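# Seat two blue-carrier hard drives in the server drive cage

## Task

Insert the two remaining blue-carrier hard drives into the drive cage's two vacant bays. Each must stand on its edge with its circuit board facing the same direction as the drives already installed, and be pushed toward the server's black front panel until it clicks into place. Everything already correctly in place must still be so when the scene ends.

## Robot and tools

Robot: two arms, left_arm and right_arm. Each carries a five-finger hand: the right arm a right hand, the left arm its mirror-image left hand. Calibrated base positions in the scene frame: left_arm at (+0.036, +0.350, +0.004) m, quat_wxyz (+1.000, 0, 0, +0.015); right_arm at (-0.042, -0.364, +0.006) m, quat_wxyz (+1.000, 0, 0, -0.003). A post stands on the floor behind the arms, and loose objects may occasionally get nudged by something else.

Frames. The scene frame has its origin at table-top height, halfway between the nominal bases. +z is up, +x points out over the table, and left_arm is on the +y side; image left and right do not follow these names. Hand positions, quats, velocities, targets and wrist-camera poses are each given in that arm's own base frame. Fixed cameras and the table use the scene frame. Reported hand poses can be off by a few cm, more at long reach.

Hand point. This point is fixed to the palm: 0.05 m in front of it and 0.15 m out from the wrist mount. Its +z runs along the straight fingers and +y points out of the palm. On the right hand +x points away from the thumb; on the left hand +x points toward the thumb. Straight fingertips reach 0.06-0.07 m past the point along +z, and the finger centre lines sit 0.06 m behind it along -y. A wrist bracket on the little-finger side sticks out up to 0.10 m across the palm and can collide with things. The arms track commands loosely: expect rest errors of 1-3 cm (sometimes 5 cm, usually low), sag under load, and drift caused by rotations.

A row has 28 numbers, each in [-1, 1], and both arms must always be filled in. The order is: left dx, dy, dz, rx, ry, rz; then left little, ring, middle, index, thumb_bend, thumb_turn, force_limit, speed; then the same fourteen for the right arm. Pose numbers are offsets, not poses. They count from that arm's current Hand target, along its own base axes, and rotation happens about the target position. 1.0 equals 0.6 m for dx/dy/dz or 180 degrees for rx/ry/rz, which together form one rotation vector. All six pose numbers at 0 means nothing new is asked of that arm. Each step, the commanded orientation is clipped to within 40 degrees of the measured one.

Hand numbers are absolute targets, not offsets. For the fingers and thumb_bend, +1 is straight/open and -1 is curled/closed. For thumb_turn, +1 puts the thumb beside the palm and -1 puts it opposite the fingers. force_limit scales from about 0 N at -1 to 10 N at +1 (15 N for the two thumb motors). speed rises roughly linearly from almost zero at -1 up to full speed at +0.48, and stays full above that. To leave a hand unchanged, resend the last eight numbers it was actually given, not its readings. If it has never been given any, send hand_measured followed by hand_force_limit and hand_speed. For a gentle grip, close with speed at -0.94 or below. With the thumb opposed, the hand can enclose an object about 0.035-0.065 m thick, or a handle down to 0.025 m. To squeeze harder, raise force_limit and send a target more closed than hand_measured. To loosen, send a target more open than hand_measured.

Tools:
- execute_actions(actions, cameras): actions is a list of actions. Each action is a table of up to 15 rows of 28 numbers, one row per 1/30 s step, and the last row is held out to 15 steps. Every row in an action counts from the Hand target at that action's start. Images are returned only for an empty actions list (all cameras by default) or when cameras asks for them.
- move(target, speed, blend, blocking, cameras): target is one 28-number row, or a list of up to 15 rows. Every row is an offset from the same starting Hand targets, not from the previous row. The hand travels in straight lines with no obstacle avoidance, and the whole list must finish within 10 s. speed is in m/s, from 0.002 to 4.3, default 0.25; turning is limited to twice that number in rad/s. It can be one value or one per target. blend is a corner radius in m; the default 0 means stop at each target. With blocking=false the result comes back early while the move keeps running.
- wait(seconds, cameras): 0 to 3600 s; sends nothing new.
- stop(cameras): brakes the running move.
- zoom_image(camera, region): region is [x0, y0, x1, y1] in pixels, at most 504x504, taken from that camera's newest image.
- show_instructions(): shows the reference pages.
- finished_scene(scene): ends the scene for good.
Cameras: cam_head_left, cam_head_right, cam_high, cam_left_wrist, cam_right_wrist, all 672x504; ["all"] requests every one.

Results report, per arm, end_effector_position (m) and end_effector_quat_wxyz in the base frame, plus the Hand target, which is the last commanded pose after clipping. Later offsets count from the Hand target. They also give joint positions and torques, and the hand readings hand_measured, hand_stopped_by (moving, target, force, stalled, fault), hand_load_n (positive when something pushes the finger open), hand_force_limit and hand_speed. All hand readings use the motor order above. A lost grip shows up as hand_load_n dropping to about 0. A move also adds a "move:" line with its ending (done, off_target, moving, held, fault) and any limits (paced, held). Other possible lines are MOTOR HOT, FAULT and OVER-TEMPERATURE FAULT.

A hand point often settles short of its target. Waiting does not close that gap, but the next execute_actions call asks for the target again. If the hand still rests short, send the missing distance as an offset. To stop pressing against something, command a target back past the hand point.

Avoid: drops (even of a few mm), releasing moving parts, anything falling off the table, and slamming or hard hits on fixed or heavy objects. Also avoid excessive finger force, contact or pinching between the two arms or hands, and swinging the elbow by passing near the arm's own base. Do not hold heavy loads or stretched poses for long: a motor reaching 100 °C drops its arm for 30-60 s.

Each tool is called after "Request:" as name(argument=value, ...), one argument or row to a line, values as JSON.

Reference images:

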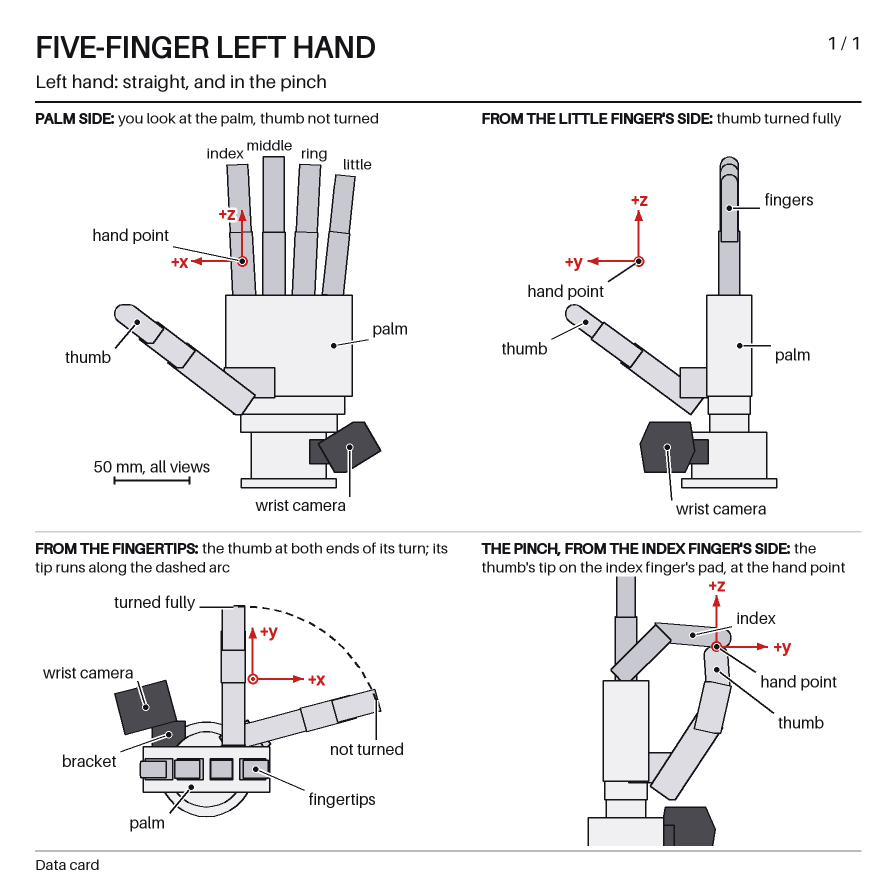

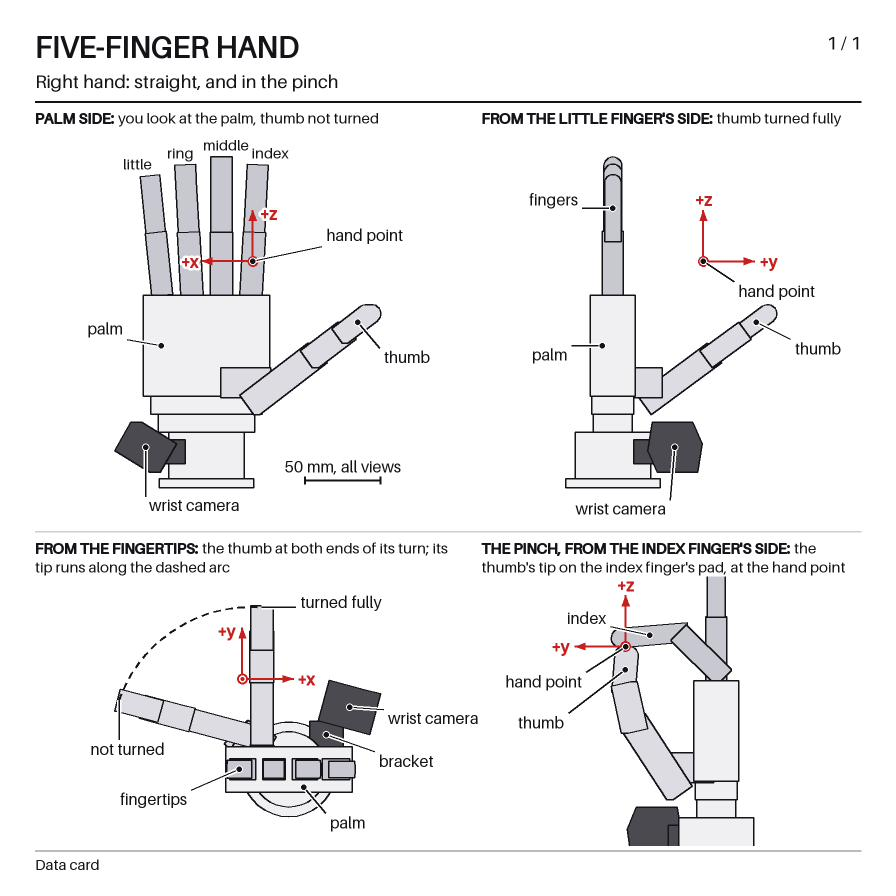

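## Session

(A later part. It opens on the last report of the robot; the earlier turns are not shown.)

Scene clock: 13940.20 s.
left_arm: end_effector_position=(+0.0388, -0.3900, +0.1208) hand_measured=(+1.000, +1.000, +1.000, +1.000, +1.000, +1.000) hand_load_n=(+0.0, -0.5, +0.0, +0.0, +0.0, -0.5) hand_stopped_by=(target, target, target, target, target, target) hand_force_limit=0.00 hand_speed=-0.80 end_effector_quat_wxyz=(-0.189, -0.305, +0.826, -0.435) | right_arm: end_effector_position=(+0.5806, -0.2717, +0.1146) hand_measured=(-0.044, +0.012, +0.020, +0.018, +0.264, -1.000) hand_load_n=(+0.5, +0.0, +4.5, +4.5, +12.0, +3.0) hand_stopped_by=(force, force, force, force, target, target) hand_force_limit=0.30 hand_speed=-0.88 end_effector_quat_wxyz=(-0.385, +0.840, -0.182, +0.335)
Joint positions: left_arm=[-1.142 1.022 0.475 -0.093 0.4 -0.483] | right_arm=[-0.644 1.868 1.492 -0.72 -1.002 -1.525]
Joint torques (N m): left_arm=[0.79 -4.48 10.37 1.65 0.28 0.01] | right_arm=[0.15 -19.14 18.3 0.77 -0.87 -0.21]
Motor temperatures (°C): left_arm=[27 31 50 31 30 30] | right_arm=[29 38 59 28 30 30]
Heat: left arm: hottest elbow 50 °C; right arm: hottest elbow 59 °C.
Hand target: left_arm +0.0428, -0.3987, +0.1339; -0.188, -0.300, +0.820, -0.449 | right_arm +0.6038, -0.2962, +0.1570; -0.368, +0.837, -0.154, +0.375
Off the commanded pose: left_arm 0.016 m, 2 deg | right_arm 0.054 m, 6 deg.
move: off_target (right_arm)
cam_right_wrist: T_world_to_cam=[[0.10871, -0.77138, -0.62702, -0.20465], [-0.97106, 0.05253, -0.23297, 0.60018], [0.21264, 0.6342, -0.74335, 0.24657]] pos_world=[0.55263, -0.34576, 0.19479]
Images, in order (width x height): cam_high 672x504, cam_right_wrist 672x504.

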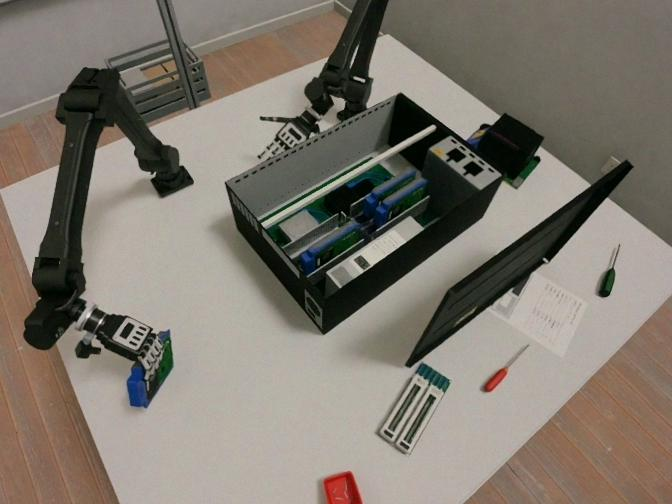

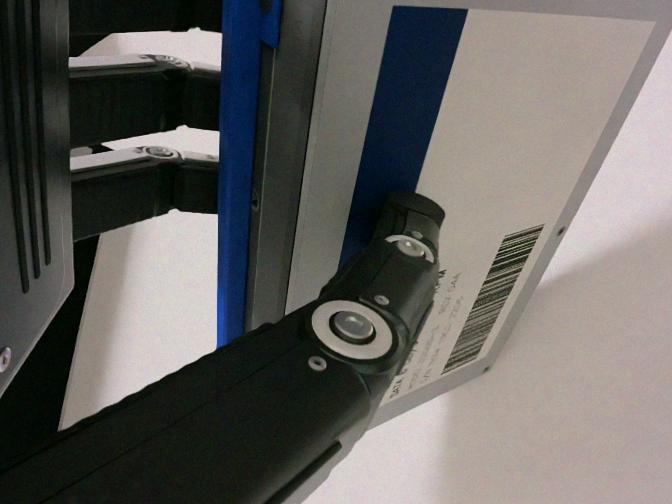

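Request:
move(
  target=[0,0,0,0,0,0,1,1,1,1,1,1,0,-0.8, 0.0473,-0.038,-0.0133,0.0518,0.0652,0,-0.4,-0.4,-0.5,-0.6,0.26,-1,0.3,-0.88],
  speed=0.05,
  cameras=["cam_right_wrist","cam_high","cam_head_left"],
)

Request:
zoom_image(
  camera="cam_high",
  region=[80, 290, 200, 440],
)

Scene clock: 13958.27 s.
left_arm: end_effector_position=(+0.0388, -0.3900, +0.1208) hand_measured=(+1.000, +1.000, +1.000, +1.000, +1.000, +1.000) hand_load_n=(+0.0, +0.0, -0.5, +0.0, +0.0, +0.0) hand_stopped_by=(target, target, target, target, target, target) hand_force_limit=0.00 hand_speed=-0.80 end_effector_quat_wxyz=(-0.189, -0.305, +0.826, -0.435) | right_arm: end_effector_position=(+0.6105, -0.2969, +0.1021) hand_measured=(-0.044, +0.012, +0.020, +0.018, +0.264, -1.000) hand_load_n=(+1.5, +0.0, +3.5, +5.0, +12.0, +2.0) hand_stopped_by=(force, force, force, force, target, target) hand_force_limit=0.30 hand_speed=-0.88 end_effector_quat_wxyz=(-0.430, +0.837, -0.250, +0.228)
Joint positions: left_arm=[-1.142 1.022 0.475 -0.093 0.4 -0.483] | right_arm=[-0.648 2.128 1.906 -1.144 -1.003 -1.525]
Joint torques (N m): left_arm=[0.67 -4.42 10.37 1.63 0.28 0.01] | right_arm=[0.38 -23.3 19.08 0.27 -1.13 -0.15]
Motor temperatures (°C): left_arm=[27 31 50 31 30 30] | right_arm=[29 38 59 27 30 30]
Heat: left arm: hottest elbow 50 °C; right arm: hottest elbow 59 °C.
Hand target: left_arm +0.0428, -0.3987, +0.1339; -0.188, -0.300, +0.820, -0.449 | right_arm +0.6322, -0.3189, +0.1490; -0.417, +0.838, -0.220, +0.274
Off the commanded pose: left_arm 0.016 m, 2 deg | right_arm 0.056 m, 7 deg.
move: off_target (right_arm)
cam_right_wrist: T_world_to_cam=[[-0.04259, -0.65852, -0.75136, -0.09649], [-0.9971, 0.07554, -0.00968, 0.62747], [0.06313, 0.74876, -0.65982, 0.36367]] pos_world=[0.59857, -0.38324, 0.17353]
Images, in order (width x height): cam_head_left 672x504, cam_high 672x504, cam_right_wrist 672x504.

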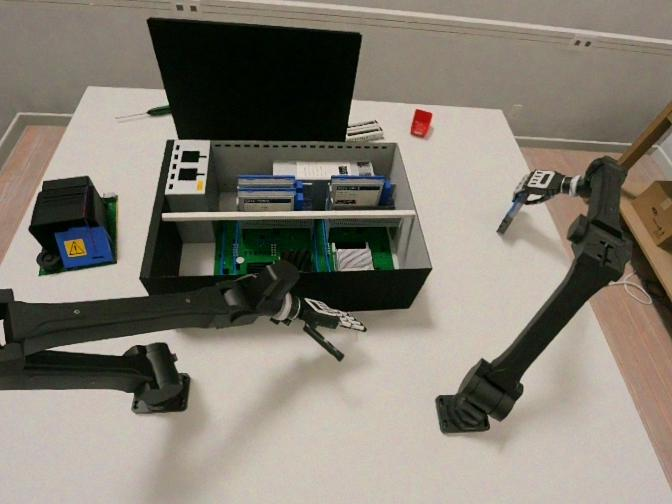

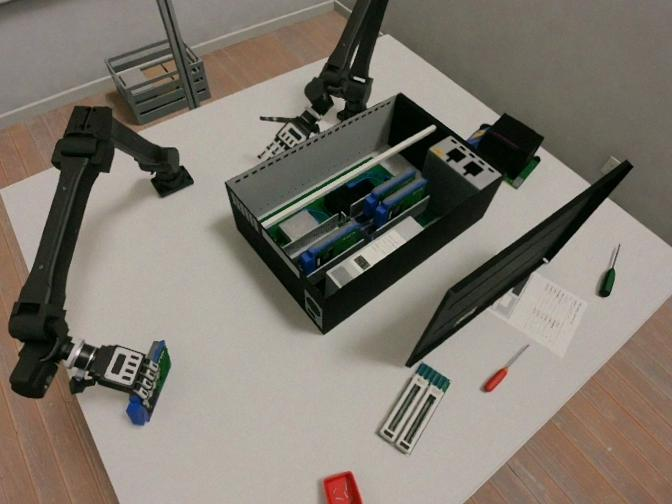

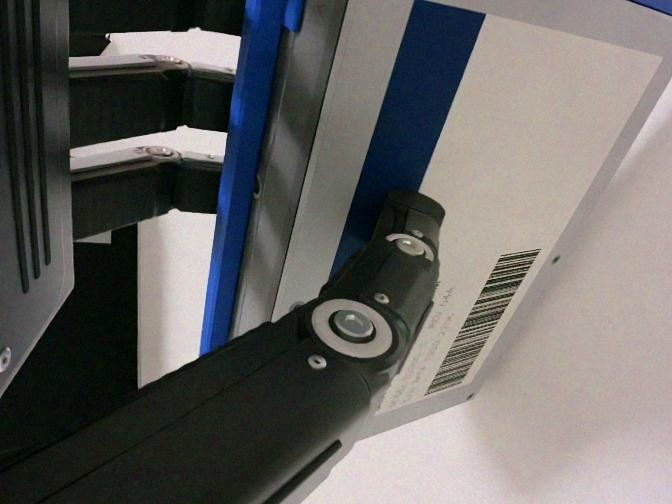

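Scaled by 3.360 from the camera's image (finer frame: 960x720).

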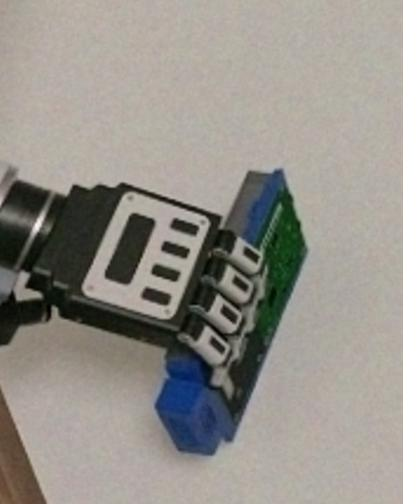

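Request:
move(
  target=[0,0,0,0,0,0,1,1,1,1,1,1,0,-0.8, 0,0,-0.04,0.0332,0.0418,0,-0.4,-0.4,-0.5,-0.6,0.26,-1,0.3,-0.88],
  speed=0.04,
  cameras=["cam_right_wrist","cam_high","cam_head_left"],
)

Request:
zoom_image(
  camera="cam_high",
  region=[80, 290, 200, 440],
)

Scene clock: 13985.73 s.
left_arm: end_effector_position=(+0.0388, -0.3900, +0.1208) hand_measured=(+1.000, +1.000, +1.000, +1.000, +1.000, +1.000) hand_load_n=(+0.0, +0.0, +0.0, +0.0, +0.0, -0.5) hand_stopped_by=(target, target, target, target, target, target) hand_force_limit=0.00 hand_speed=-0.80 end_effector_quat_wxyz=(-0.189, -0.305, +0.826, -0.435) | right_arm: end_effector_position=(+0.6143, -0.3010, +0.0867) hand_measured=(-0.044, +0.012, +0.020, +0.018, +0.264, -1.000) hand_load_n=(+2.0, +0.0, +3.5, +5.0, +12.0, +1.5) hand_stopped_by=(force, force, force, force, target, target) hand_force_limit=0.30 hand_speed=-0.88 end_effector_quat_wxyz=(-0.452, +0.828, -0.286, +0.166)
Joint positions: left_arm=[-1.142 1.022 0.475 -0.093 0.4 -0.483] | right_arm=[-0.65 2.262 2.095 -1.35 -1.005 -1.526]
Joint torques (N m): left_arm=[0.67 -4.48 10.39 1.63 0.28 0.01] | right_arm=[-0.03 -24.18 18.15 -0.14 -1.12 -0.12]
Motor temperatures (°C): left_arm=[27 31 50 31 30 30] | right_arm=[29 41 65 27 31 30]
Heat: left arm: hottest elbow 50 °C; right arm: hottest elbow 65 °C.
Hand target: left_arm +0.0428, -0.3987, +0.1339; -0.188, -0.300, +0.820, -0.449 | right_arm +0.6323, -0.3187, +0.1250; -0.444, +0.832, -0.261, +0.207
Off the commanded pose: left_arm 0.016 m, 2 deg | right_arm 0.046 m, 5 deg.
move: off_target (right_arm)
cam_right_wrist: T_world_to_cam=[[-0.13485, -0.58676, -0.79845, -0.02828], [-0.99082, 0.07176, 0.1146, 0.61569], [-0.00995, 0.80657, -0.59105, 0.41263]] pos_world=[0.61032, -0.3936, 0.15075]
Images, in order (width x height): cam_head_left 672x504, cam_high 672x504, cam_right_wrist 672x504.

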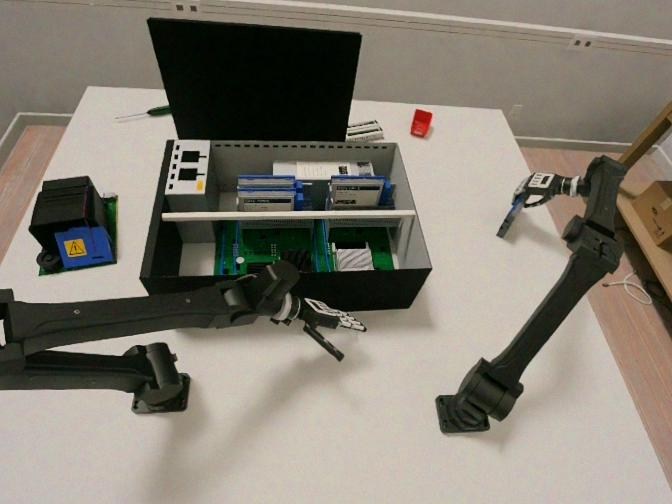

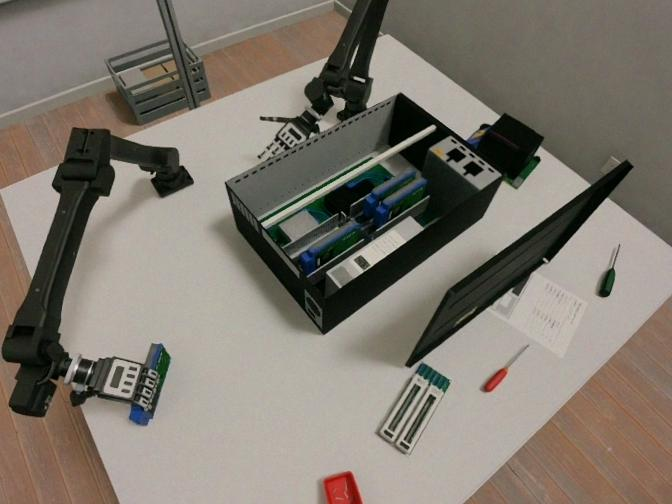

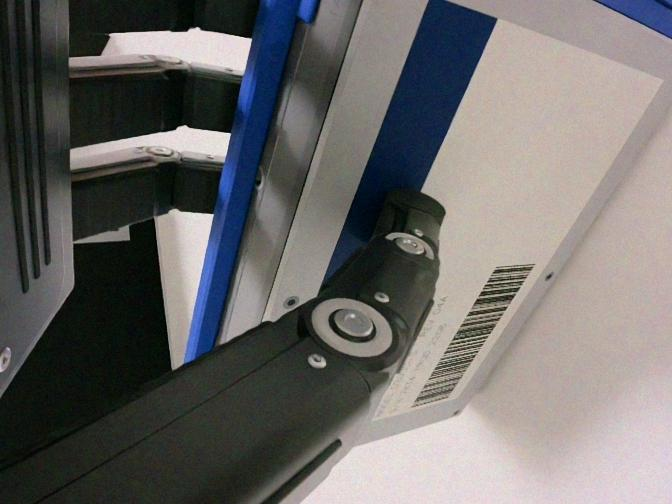

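Scaled by 3.360 from the camera's image (finer frame: 960x720).

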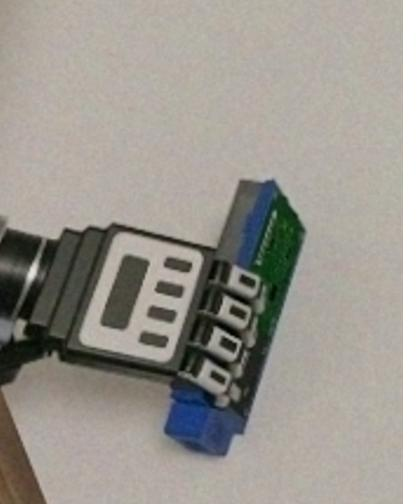

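Request:
execute_actions(
  actions=[],
  cameras=["all"],
)

Scene clock: 14039.97 s.
left_arm: end_effector_position=(+0.0388, -0.3900, +0.1208) hand_measured=(+1.000, +1.000, +1.000, +1.000, +1.000, +1.000) hand_load_n=(+0.0, +0.0, +0.0, +0.0, -0.5, +0.0) hand_stopped_by=(target, target, target, target, target, target) hand_force_limit=0.00 hand_speed=-0.80 end_effector_quat_wxyz=(-0.189, -0.305, +0.826, -0.435) | right_arm: end_effector_position=(+0.6142, -0.3009, +0.0868) hand_measured=(-0.044, +0.012, +0.020, +0.018, +0.264, -1.000) hand_load_n=(+2.0, +0.0, +3.5, +4.5, +12.0, +2.0) hand_stopped_by=(force, force, force, force, target, target) hand_force_limit=0.30 hand_speed=-0.88 end_effector_quat_wxyz=(-0.453, +0.828, -0.286, +0.166)
Joint positions: left_arm=[-1.142 1.022 0.475 -0.093 0.4 -0.483] | right_arm=[-0.65 2.262 2.095 -1.35 -1.005 -1.526]
Joint velocities: within noise
Joint torques (N m): left_arm=[0.73 -4.42 10.37 1.63 0.28 0.01] | right_arm=[0.26 -25 18.14 -0.09 -1.15 -0.13]
Motor temperatures (°C): left_arm=[27 31 50 31 30 30] | right_arm=[29 40 66 27 32 30]
Heat: left arm: hottest elbow 50 °C; right arm: hottest elbow 66 °C.
Hand target: left_arm +0.0428, -0.3987, +0.1339; -0.188, -0.300, +0.820, -0.449 | right_arm +0.6323, -0.3187, +0.1250; -0.445, +0.832, -0.261, +0.207
Off the commanded pose: left_arm 0.016 m, 2 deg | right_arm 0.046 m, 6 deg.
camera_calibration:
cam_right_wrist: T_world_to_cam=[[-0.13503, -0.5866, -0.79854, -0.02809], [-0.99079, 0.07169, 0.11488, 0.6156], [-0.01015, 0.8067, -0.59087, 0.41278]] pos_world=[0.61032, -0.3936, 0.15075]

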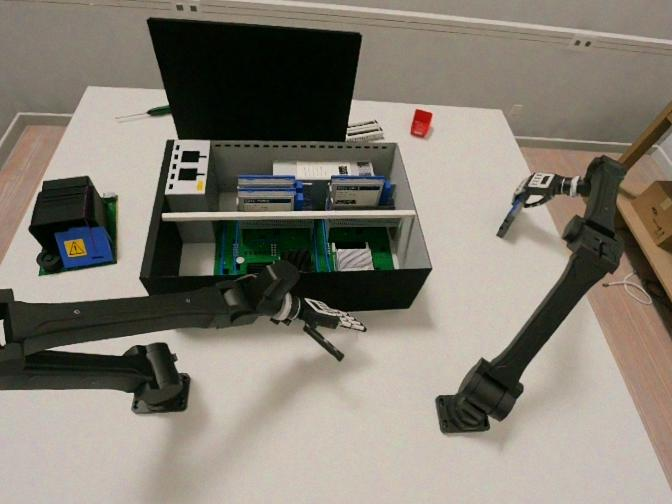

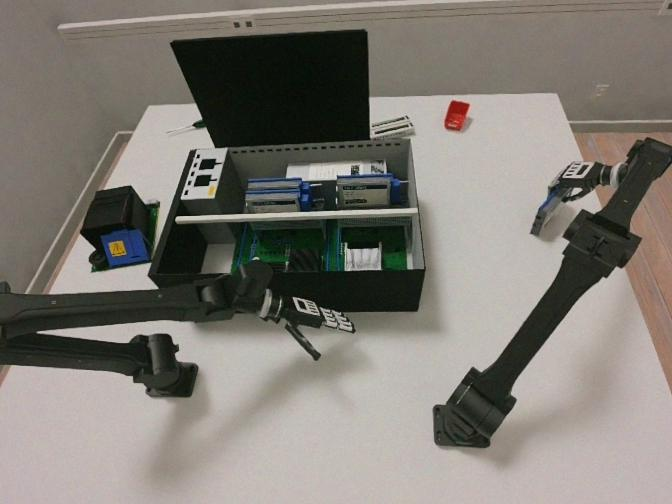

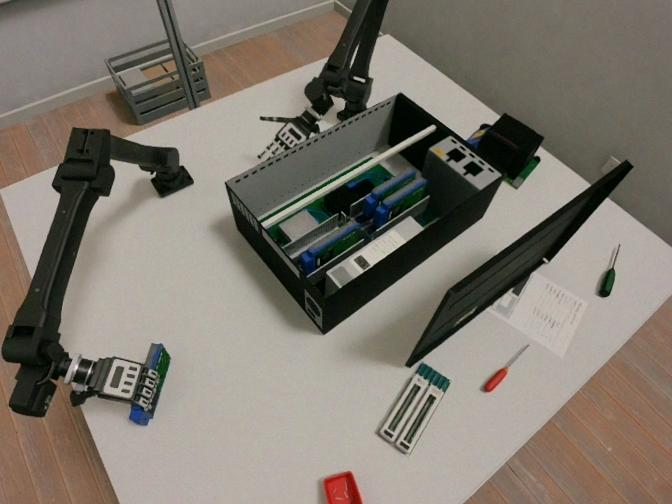

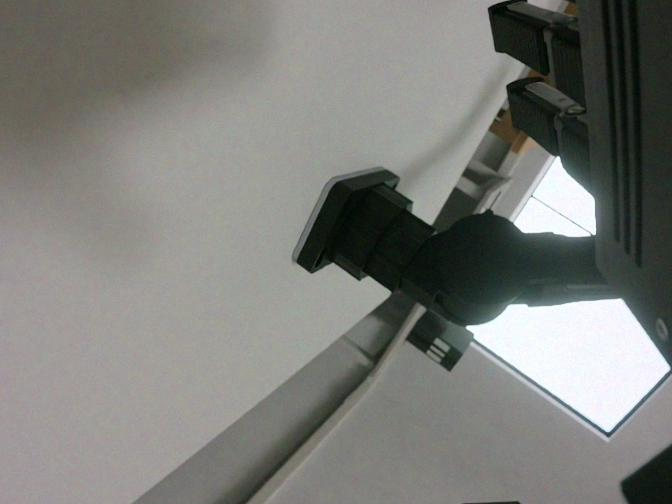

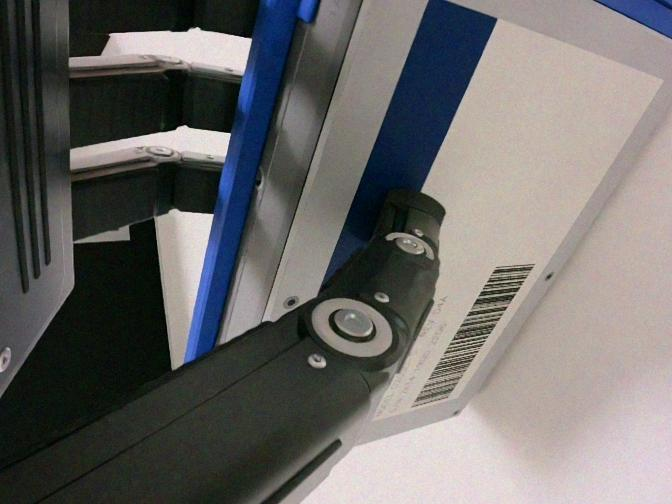

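Request:
execute_actions(
  actions=[
    [[0,0,0,0,0,0,1,1,1,1,1,1,0,-0.8,0,0,0,0,0,0,-0.5,-0.5,-0.5,-0.6,0.26,-1,-0.45,-0.92]],
  ],
  cameras=["cam_right_wrist"],
)

Scene clock: 14055.80 s.
left_arm: end_effector_position=(+0.0388, -0.3900, +0.1208) hand_measured=(+1.000, +1.000, +1.000, +1.000, +1.000, +1.000) hand_load_n=(+0.0, +0.0, +0.0, +0.0, +0.0, -0.5) hand_stopped_by=(target, target, target, target, target, target) hand_force_limit=0.00 hand_speed=-0.80 end_effector_quat_wxyz=(-0.189, -0.305, +0.826, -0.435) | right_arm: end_effector_position=(+0.6127, -0.3020, +0.0868) hand_measured=(-0.080, -0.016, +0.020, +0.018, +0.264, -1.000) hand_load_n=(+2.5, +2.0, +2.5, +5.0, +13.5, +3.0) hand_stopped_by=(force, force, force, force, target, target) hand_force_limit=-0.45 hand_speed=-0.92 end_effector_quat_wxyz=(-0.453, +0.828, -0.288, +0.165)
Joint positions: left_arm=[-1.142 1.022 0.475 -0.093 0.4 -0.483] | right_arm=[-0.652 2.262 2.095 -1.354 -1.005 -1.526]
Joint torques (N m): left_arm=[0.67 -4.42 10.4 1.62 0.28 0.01] | right_arm=[0.73 -24.7 18 0.28 -1.23 -0.11]
Motor temperatures (°C): left_arm=[27 31 50 31 30 30] | right_arm=[29 40 66 27 32 30]
Heat: left arm: hottest elbow 50 °C; right arm: hottest elbow 66 °C.
Hand target: left_arm +0.0428, -0.3987, +0.1339; -0.188, -0.300, +0.820, -0.449 | right_arm +0.6323, -0.3187, +0.1250; -0.444, +0.832, -0.261, +0.207
Off the commanded pose: left_arm 0.016 m, 2 deg | right_arm 0.046 m, 6 deg.
Step readings (end_effector_position of left_arm | right_arm):
0: (+0.0388, -0.3900, +0.1208) | (+0.6142, -0.3009, +0.0868)
1: (+0.0388, -0.3900, +0.1208) | (+0.6142, -0.3009, +0.0868)
2: (+0.0388, -0.3900, +0.1208) | (+0.6142, -0.3009, +0.0868)
4: (+0.0388, -0.3900, +0.1208) | (+0.6140, -0.3011, +0.0868)
8: (+0.0388, -0.3900, +0.1208) | (+0.6131, -0.3017, +0.0868)
15: (+0.0388, -0.3900, +0.1208) | (+0.6127, -0.3020, +0.0868)
cam_right_wrist: T_world_to_cam=[[-0.13869, -0.58456, -0.79941, -0.02593], [-0.99029, 0.07391, 0.11776, 0.61425], [-0.00976, 0.80797, -0.58913, 0.41368]] pos_world=[0.60872, -0.3948, 0.15065]

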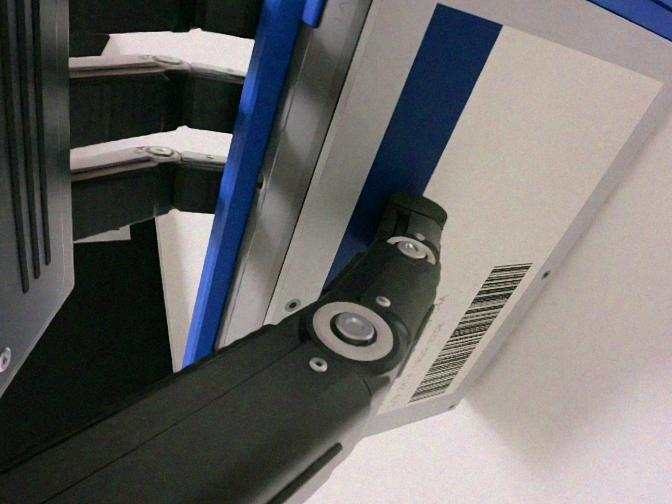

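Request:
move(
  target=[
    [0,0,0,0,0,0,1,1,1,1,1,1,0,-0.8,0,0,0.2,0,0,0,-0.5,-0.5,-0.5,-0.6,0.26,-1,-0.45,-0.92],
    [0,0,0,0,0,0,1,1,1,1,1,1,0,-0.8,-0.2167,0.24,0.25,0,0,0,-0.5,-0.5,-0.5,-0.6,0.26,-1,-0.45,-0.92],
  ],
  speed=0.08,
  blend=0.03,
  cameras=["cam_right_wrist","cam_high"],
)

Scene clock: 14081.40 s.
left_arm: end_effector_position=(+0.0388, -0.3900, +0.1208) hand_measured=(+1.000, +1.000, +1.000, +1.000, +1.000, +1.000) hand_load_n=(+0.0, +0.0, +0.0, +0.0, +0.0, -0.5) hand_stopped_by=(target, target, target, target, target, target) hand_force_limit=0.00 hand_speed=-0.80 end_effector_quat_wxyz=(-0.189, -0.305, +0.826, -0.435) | right_arm: end_effector_position=(+0.5017, -0.1819, +0.2411) hand_measured=(-0.080, -0.016, +0.020, +0.018, +0.264, -1.000) hand_load_n=(+2.0, +2.0, +2.5, +5.0, +13.5, +4.0) hand_stopped_by=(force, force, force, force, target, target) hand_force_limit=-0.45 hand_speed=-0.92 end_effector_quat_wxyz=(-0.445, +0.834, -0.273, +0.180)
Joint positions: left_arm=[-1.142 1.022 0.475 -0.093 0.4 -0.483] | right_arm=[-0.597 1.699 1.63 -1.342 -0.993 -1.448]
Joint torques (N m): left_arm=[0.73 -4.48 10.4 1.63 0.28 0] | right_arm=[1.44 -19.9 12.11 0.84 -1.17 0.3]
Motor temperatures (°C): left_arm=[27 31 50 31 30 30] | right_arm=[29 41 66 27 32 30]
Heat: left arm: hottest elbow 50 °C; right arm: hottest elbow 66 °C.
Hand target: left_arm +0.0428, -0.3987, +0.1339; -0.188, -0.300, +0.820, -0.449 | right_arm +0.5023, -0.1747, +0.2750; -0.444, +0.832, -0.261, +0.207
Off the commanded pose: left_arm 0.016 m, 2 deg | right_arm 0.035 m, 3 deg.
move: off_target (right_arm)
cam_right_wrist: T_world_to_cam=[[-0.10726, -0.61107, -0.78428, 0.12795], [-0.99423, 0.06523, 0.08514, 0.48554], [-0.00087, 0.78888, -0.61454, 0.40466]] pos_world=[0.49682, -0.27271, 0.30768]
Images, in order (width x height): cam_high 672x504, cam_right_wrist 672x504.

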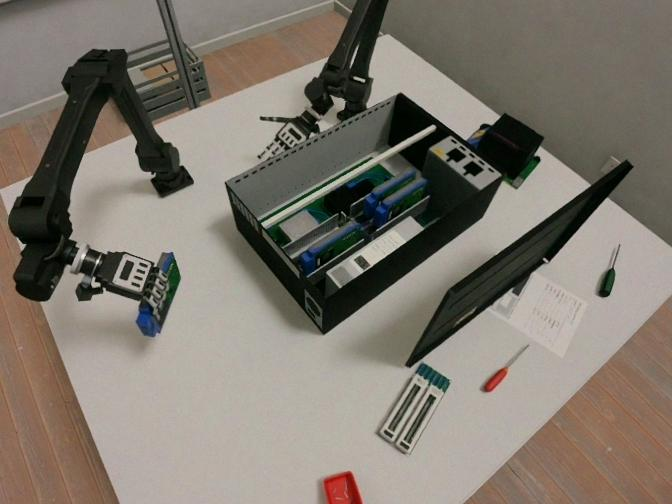

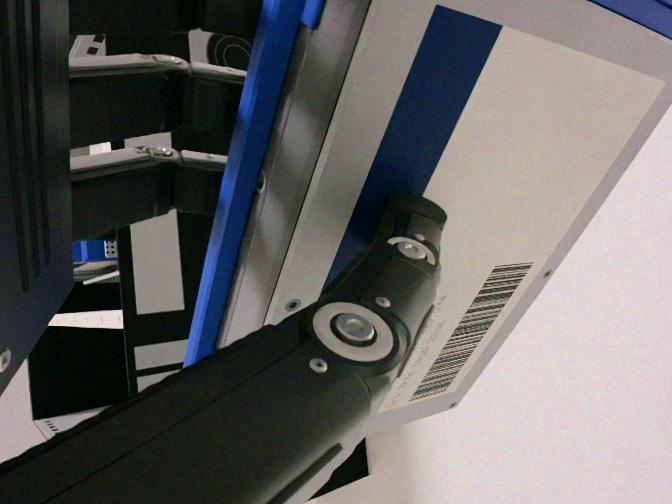

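Request:
move(
  target=[0,0,0,0,0,0,1,1,1,1,1,1,0,-0.8,0.02,0.02,0.1,0,0,-0.2722,-0.5,-0.5,-0.5,-0.6,0.26,-1,-0.45,-0.92],
  speed=0.1,
  cameras=["cam_right_wrist","cam_high"],
)

Scene clock: 14098.73 s.
left_arm: end_effector_position=(+0.0388, -0.3900, +0.1208) hand_measured=(+1.000, +1.000, +1.000, +1.000, +1.000, +1.000) hand_load_n=(+0.0, +0.0, +0.0, +0.0, +0.0, +0.0) hand_stopped_by=(target, target, target, target, target, target) hand_force_limit=0.00 hand_speed=-0.80 end_effector_quat_wxyz=(-0.189, -0.305, +0.826, -0.435) | right_arm: end_effector_position=(+0.5085, -0.1668, +0.2888) hand_measured=(-0.080, -0.016, +0.020, +0.018, +0.264, -1.000) hand_load_n=(+1.5, +2.0, +2.5, +5.5, +13.5, +4.0) hand_stopped_by=(force, force, force, force, target, target) hand_force_limit=-0.45 hand_speed=-0.92 end_effector_quat_wxyz=(-0.298, +0.664, -0.602, +0.328)
Joint positions: left_arm=[-1.142 1.022 0.475 -0.093 0.4 -0.483] | right_arm=[-0.454 1.333 1.307 -0.679 -0.357 -0.385]
Joint torques (N m): left_arm=[0.67 -4.42 10.37 1.63 0.28 0.01] | right_arm=[1.26 -15.74 14.19 2.69 -0.27 0.27]
Motor temperatures (°C): left_arm=[27 31 50 31 30 30] | right_arm=[29 41 62 27 32 30]
Heat: left arm: hottest elbow 50 °C; right arm: hottest elbow 62 °C.
Hand target: left_arm +0.0428, -0.3987, +0.1339; -0.188, -0.300, +0.820, -0.449 | right_arm +0.5143, -0.1627, +0.3348; -0.319, +0.649, -0.583, +0.372
Off the commanded pose: left_arm 0.016 m, 2 deg | right_arm 0.047 m, 6 deg.
move: off_target (right_arm)
cam_right_wrist: T_world_to_cam=[[-0.59321, -0.33929, -0.73006, 0.4521], [-0.59689, 0.79389, 0.11604, 0.3978], [0.54021, 0.5046, -0.67346, 0.11655]] pos_world=[0.44267, -0.22123, 0.36238]
Images, in order (width x height): cam_high 672x504, cam_right_wrist 672x504.

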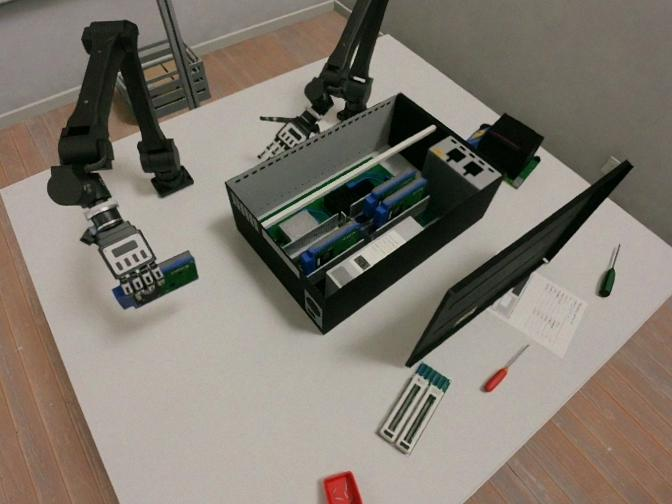

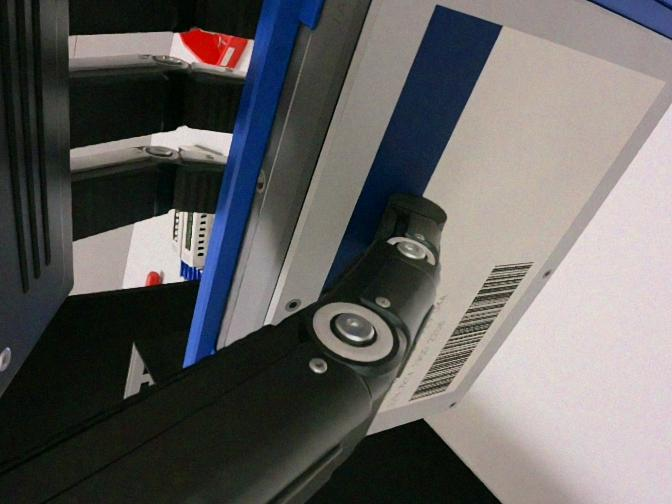

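Request:
zoom_image(
  camera="cam_right_wrist",
  region=[180, 240, 480, 465],
)

Request:
zoom_image(
  camera="cam_right_wrist",
  region=[222, 0, 522, 225],
)

Request:
zoom_image(
  camera="cam_right_wrist",
  region=[430, 0, 672, 300],
)

Scaled by 1.680 from the camera's image (finer frame: 960x720).

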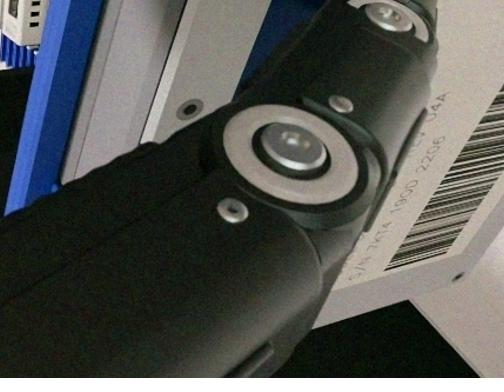

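Scaled by 1.680 from the camera's image (finer frame: 960x720).

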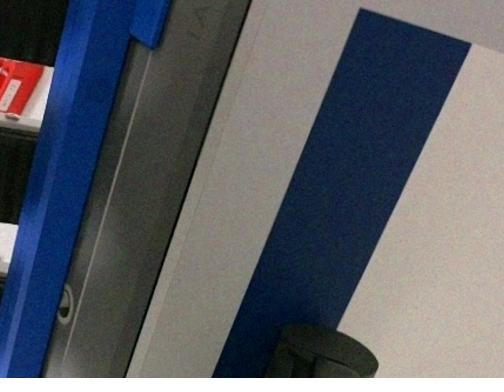

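Scaled by 1.680 from the camera's image (finer frame: 960x720).

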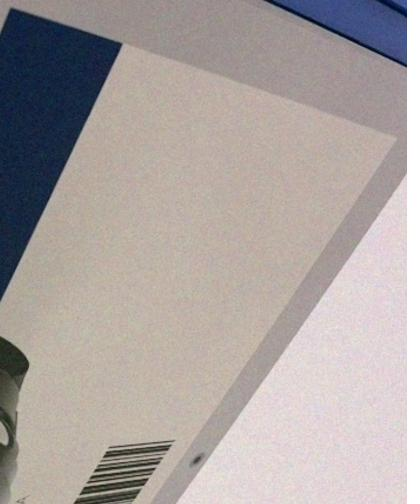

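Request:
zoom_image(
  camera="cam_right_wrist",
  region=[350, 350, 500, 460],
)

Request:
zoom_image(
  camera="cam_right_wrist",
  region=[500, 100, 672, 300],
)

Scaled by 3.360 from the camera's image (finer frame: 960x720).

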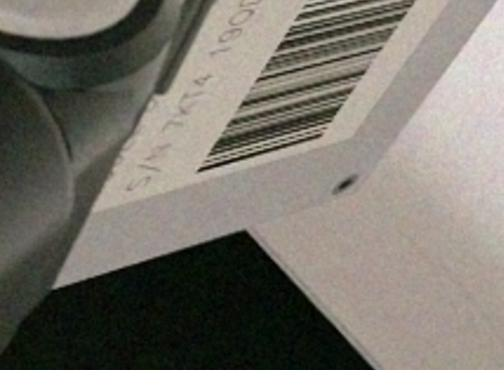

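Scaled by 2.520 from the camera's image (finer frame: 960x720).

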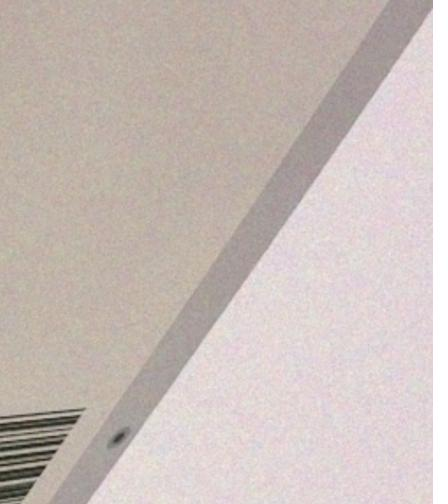

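Request:
zoom_image(
  camera="cam_high",
  region=[90, 220, 220, 320],
)

Scaled by 3.877 from the camera's image (finer frame: 960x720).

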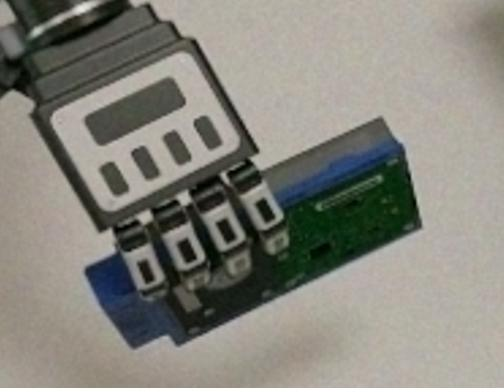

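Request:
zoom_image(
  camera="cam_high",
  region=[220, 90, 500, 330],
)

Scaled by 1.800 from the camera's image (finer frame: 960x720).

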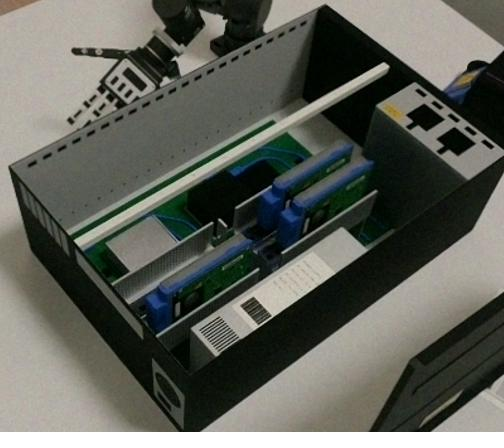

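Request:
move(
  target=[0,0,0,0,0,0,1,1,1,1,1,1,0,-0.8,0,0,-0.1,0.0175,-0.056,0.0162,-0.5,-0.5,-0.5,-0.6,0.26,-1,-0.45,-0.92],
  speed=0.06,
  cameras=["cam_right_wrist","cam_high"],
)

Scene clock: 14462.20 s.
left_arm: end_effector_position=(+0.0388, -0.3900, +0.1208) hand_measured=(+1.000, +1.000, +1.000, +1.000, +1.000, +1.000) hand_load_n=(+0.0, +0.0, +0.0, +0.0, +0.0, +0.0) hand_stopped_by=(target, target, target, target, target, target) hand_force_limit=0.00 hand_speed=-0.80 end_effector_quat_wxyz=(-0.189, -0.305, +0.826, -0.435) | right_arm: end_effector_position=(+0.5077, -0.1581, +0.2261) hand_measured=(-0.080, -0.016, +0.020, +0.018, +0.264, -1.000) hand_load_n=(+2.0, +2.0, +2.5, +5.5, +13.5, +3.5) hand_stopped_by=(force, force, force, force, target, target) hand_force_limit=-0.45 hand_speed=-0.92 end_effector_quat_wxyz=(-0.377, +0.637, -0.568, +0.359)
Joint positions: left_arm=[-1.142 1.022 0.475 -0.093 0.4 -0.483] | right_arm=[-0.496 1.3 1.021 -0.272 -0.507 -0.324]
Joint torques (N m): left_arm=[0.73 -4.48 10.39 1.65 0.28 0.01] | right_arm=[-0.15 -14.27 13.97 2.91 -0.59 0.29]
Motor temperatures (°C): left_arm=[27 31 50 31 30 30] | right_arm=[29 39 57 29 30 30]
Heat: left arm: hottest elbow 50 °C; right arm: hottest elbow 57 °C.
Hand target: left_arm +0.0428, -0.3987, +0.1339; -0.188, -0.300, +0.820, -0.449 | right_arm +0.5143, -0.1627, +0.2750; -0.396, +0.619, -0.546, +0.403
Off the commanded pose: left_arm 0.016 m, 2 deg | right_arm 0.049 m, 6 deg.
move: off_target (right_arm)
cam_right_wrist: T_world_to_cam=[[-0.44109, -0.31639, -0.83985, 0.36006], [-0.64776, 0.75993, 0.05392, 0.43229], [0.62117, 0.56781, -0.54014, 0.00912]] pos_world=[0.43317, -0.21977, 0.28401]
Images, in order (width x height): cam_high 672x504, cam_right_wrist 672x504.

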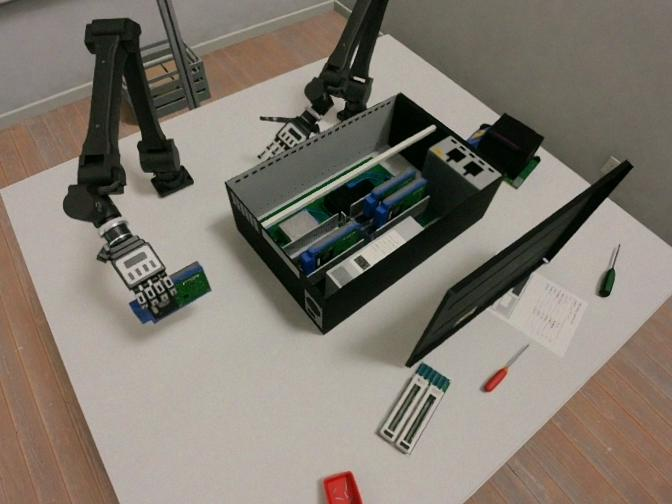

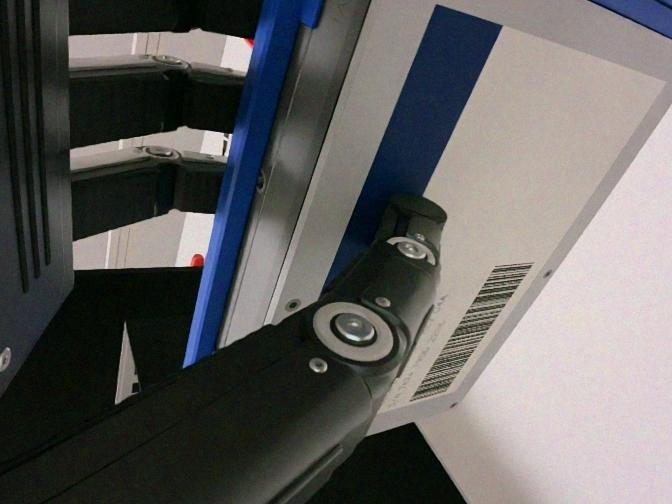

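Request:
zoom_image(
  camera="cam_high",
  region=[120, 240, 230, 340],
)

Scaled by 4.582 from the camera's image (finer frame: 960x720).

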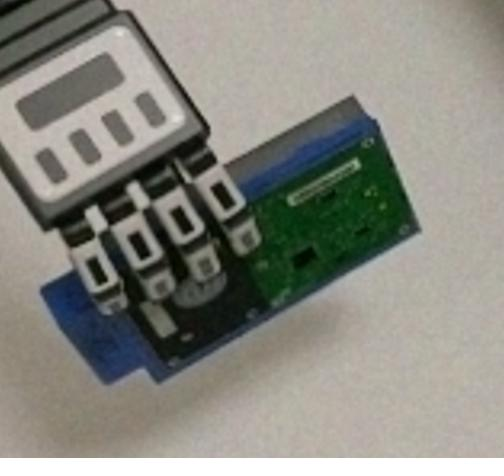

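Request:
move(
  target=[0,0,0,0,0,0,1,1,1,1,1,1,0,-0.8,0,0,-0.2,0,0,0,-0.5,-0.5,-0.5,-0.6,0.26,-1,-0.45,-0.92],
  speed=0.06,
  cameras=["cam_head_left","cam_head_right"],
)

Scene clock: 14521.47 s.
left_arm: end_effector_position=(+0.0388, -0.3900, +0.1208) hand_measured=(+1.000, +1.000, +1.000, +1.000, +1.000, +1.000) hand_load_n=(+0.0, +0.0, +0.0, +0.0, +0.0, +0.0) hand_stopped_by=(target, target, target, target, target, target) hand_force_limit=0.00 hand_speed=-0.80 end_effector_quat_wxyz=(-0.189, -0.305, +0.826, -0.435) | right_arm: end_effector_position=(+0.5007, -0.1542, +0.1222) hand_measured=(-0.080, -0.016, +0.020, +0.018, +0.264, -1.000) hand_load_n=(+2.0, +2.0, +2.5, +5.5, +13.5, +3.5) hand_stopped_by=(force, force, force, force, target, target) hand_force_limit=-0.45 hand_speed=-0.92 end_effector_quat_wxyz=(-0.380, +0.635, -0.561, +0.371)
Joint positions: left_arm=[-1.142 1.022 0.475 -0.093 0.4 -0.483] | right_arm=[-0.496 1.401 0.801 0.077 -0.507 -0.322]
Joint torques (N m): left_arm=[0.67 -4.48 10.39 1.63 0.28 0.01] | right_arm=[-0.26 -12.16 12.68 2.78 -0.5 0.27]
Motor temperatures (°C): left_arm=[27 31 50 31 30 30] | right_arm=[29 39 56 29 30 30]
Heat: left arm: hottest elbow 50 °C; right arm: hottest elbow 56 °C.
Hand target: left_arm +0.0428, -0.3987, +0.1339; -0.188, -0.300, +0.820, -0.449 | right_arm +0.5144, -0.1627, +0.1550; -0.396, +0.619, -0.545, +0.403
Off the commanded pose: left_arm 0.016 m, 2 deg | right_arm 0.037 m, 5 deg.
move: off_target (right_arm)

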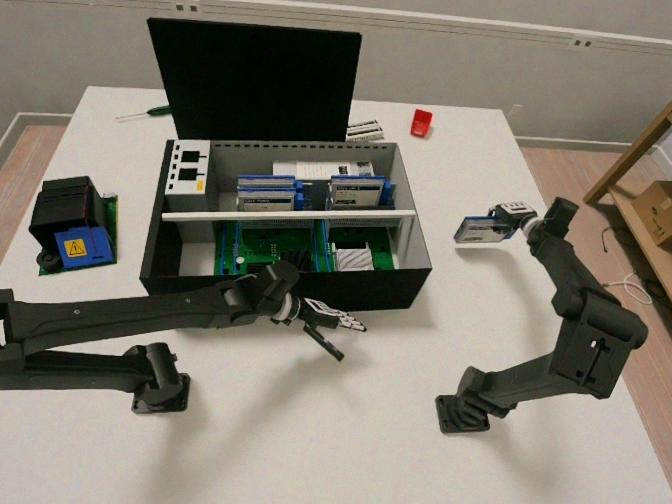

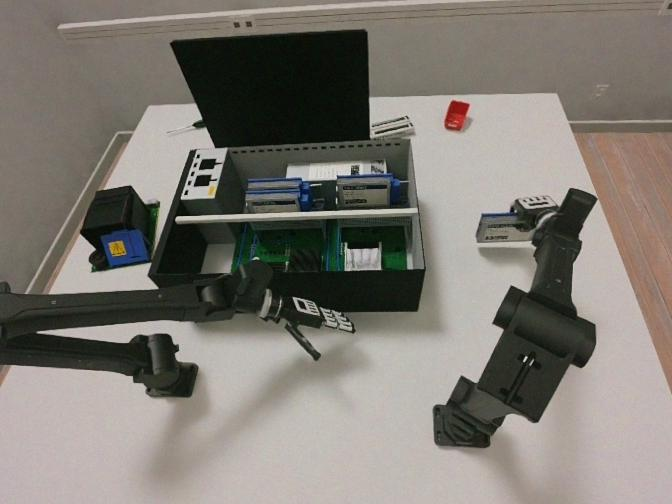

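Request:
move(
  target=[0,0,0,0,0,0,1,1,1,1,1,1,0,-0.8,0,0,-0.045,0,0,0,-0.5,-0.5,-0.5,-0.6,0.26,-1,-0.45,-0.92],
  speed=0.04,
)

Request:
move(
  target=[0,0,0,0,0,0,1,1,1,1,1,1,0,-0.8,0,0,-0.015,0,0,0,-0.5,-0.5,-0.5,-0.6,0.26,-1,-0.45,-0.92],
  speed=0.03,
)

Scene clock: 14532.30 s.
left_arm: end_effector_position=(+0.0388, -0.3900, +0.1208) hand_measured=(+1.000, +1.000, +1.000, +1.000, +1.000, +1.000) hand_load_n=(+0.0, +0.0, +0.0, +0.0, +0.0, +0.0) hand_stopped_by=(target, target, target, target, target, target) hand_force_limit=0.00 hand_speed=-0.80 end_effector_quat_wxyz=(-0.189, -0.305, +0.826, -0.435) | right_arm: end_effector_position=(+0.5004, -0.1540, +0.0974) hand_measured=(-0.080, -0.016, +0.020, +0.018, +0.264, -1.000) hand_load_n=(+2.0, +2.0, +2.5, +5.0, +13.5, +3.5) hand_stopped_by=(force, force, force, force, target, target) hand_force_limit=-0.45 hand_speed=-0.92 end_effector_quat_wxyz=(-0.380, +0.635, -0.560, +0.372)
Joint positions: left_arm=[-1.142 1.022 0.475 -0.093 0.4 -0.483] | right_arm=[-0.496 1.447 0.766 0.161 -0.507 -0.322]
Joint torques (N m): left_arm=[0.67 -4.48 10.4 1.63 0.28 0.01] | right_arm=[-0.32 -12.63 11.92 2.93 -0.58 0.31]
Motor temperatures (°C): left_arm=[27 31 50 31 30 30] | right_arm=[29 38 57 29 30 30]
Heat: left arm: hottest elbow 50 °C; right arm: hottest elbow 57 °C.
Hand target: left_arm +0.0428, -0.3987, +0.1339; -0.188, -0.300, +0.820, -0.449 | right_arm +0.5144, -0.1628, +0.1281; -0.396, +0.619, -0.545, +0.404
Off the commanded pose: left_arm 0.016 m, 2 deg | right_arm 0.035 m, 5 deg.
move: off_target (right_arm)

Scene clock: 14533.27 s.
left_arm: end_effector_position=(+0.0388, -0.3900, +0.1208) hand_measured=(+1.000, +1.000, +1.000, +1.000, +1.000, +1.000) hand_load_n=(+0.0, -0.5, +0.0, +0.0, +0.0, +0.0) hand_stopped_by=(target, target, target, target, target, target) hand_force_limit=0.00 hand_speed=-0.80 end_effector_quat_wxyz=(-0.189, -0.305, +0.826, -0.435) | right_arm: end_effector_position=(+0.5000, -0.1538, +0.0880) hand_measured=(-0.080, -0.016, +0.020, +0.018, +0.264, -1.000) hand_load_n=(+1.5, +2.0, +2.5, +5.0, +13.0, +4.0) hand_stopped_by=(force, force, force, force, target, target) hand_force_limit=-0.45 hand_speed=-0.92 end_effector_quat_wxyz=(-0.380, +0.635, -0.561, +0.372)
Joint positions: left_arm=[-1.142 1.022 0.475 -0.093 0.4 -0.483] | right_arm=[-0.496 1.465 0.754 0.191 -0.507 -0.322]
Joint torques (N m): left_arm=[0.73 -4.48 10.39 1.62 0.28 0.01] | right_arm=[-0.32 -12.4 11.74 2.78 -0.53 0.3]
Motor temperatures (°C): left_arm=[27 31 50 31 30 30] | right_arm=[29 38 57 29 30 30]
Heat: left arm: hottest elbow 50 °C; right arm: hottest elbow 57 °C.
Hand target: left_arm +0.0428, -0.3987, +0.1339; -0.188, -0.300, +0.820, -0.449 | right_arm +0.5143, -0.1627, +0.1190; -0.396, +0.619, -0.545, +0.403
Off the commanded pose: left_arm 0.016 m, 2 deg | right_arm 0.035 m, 5 deg.
move: off_target (right_arm)


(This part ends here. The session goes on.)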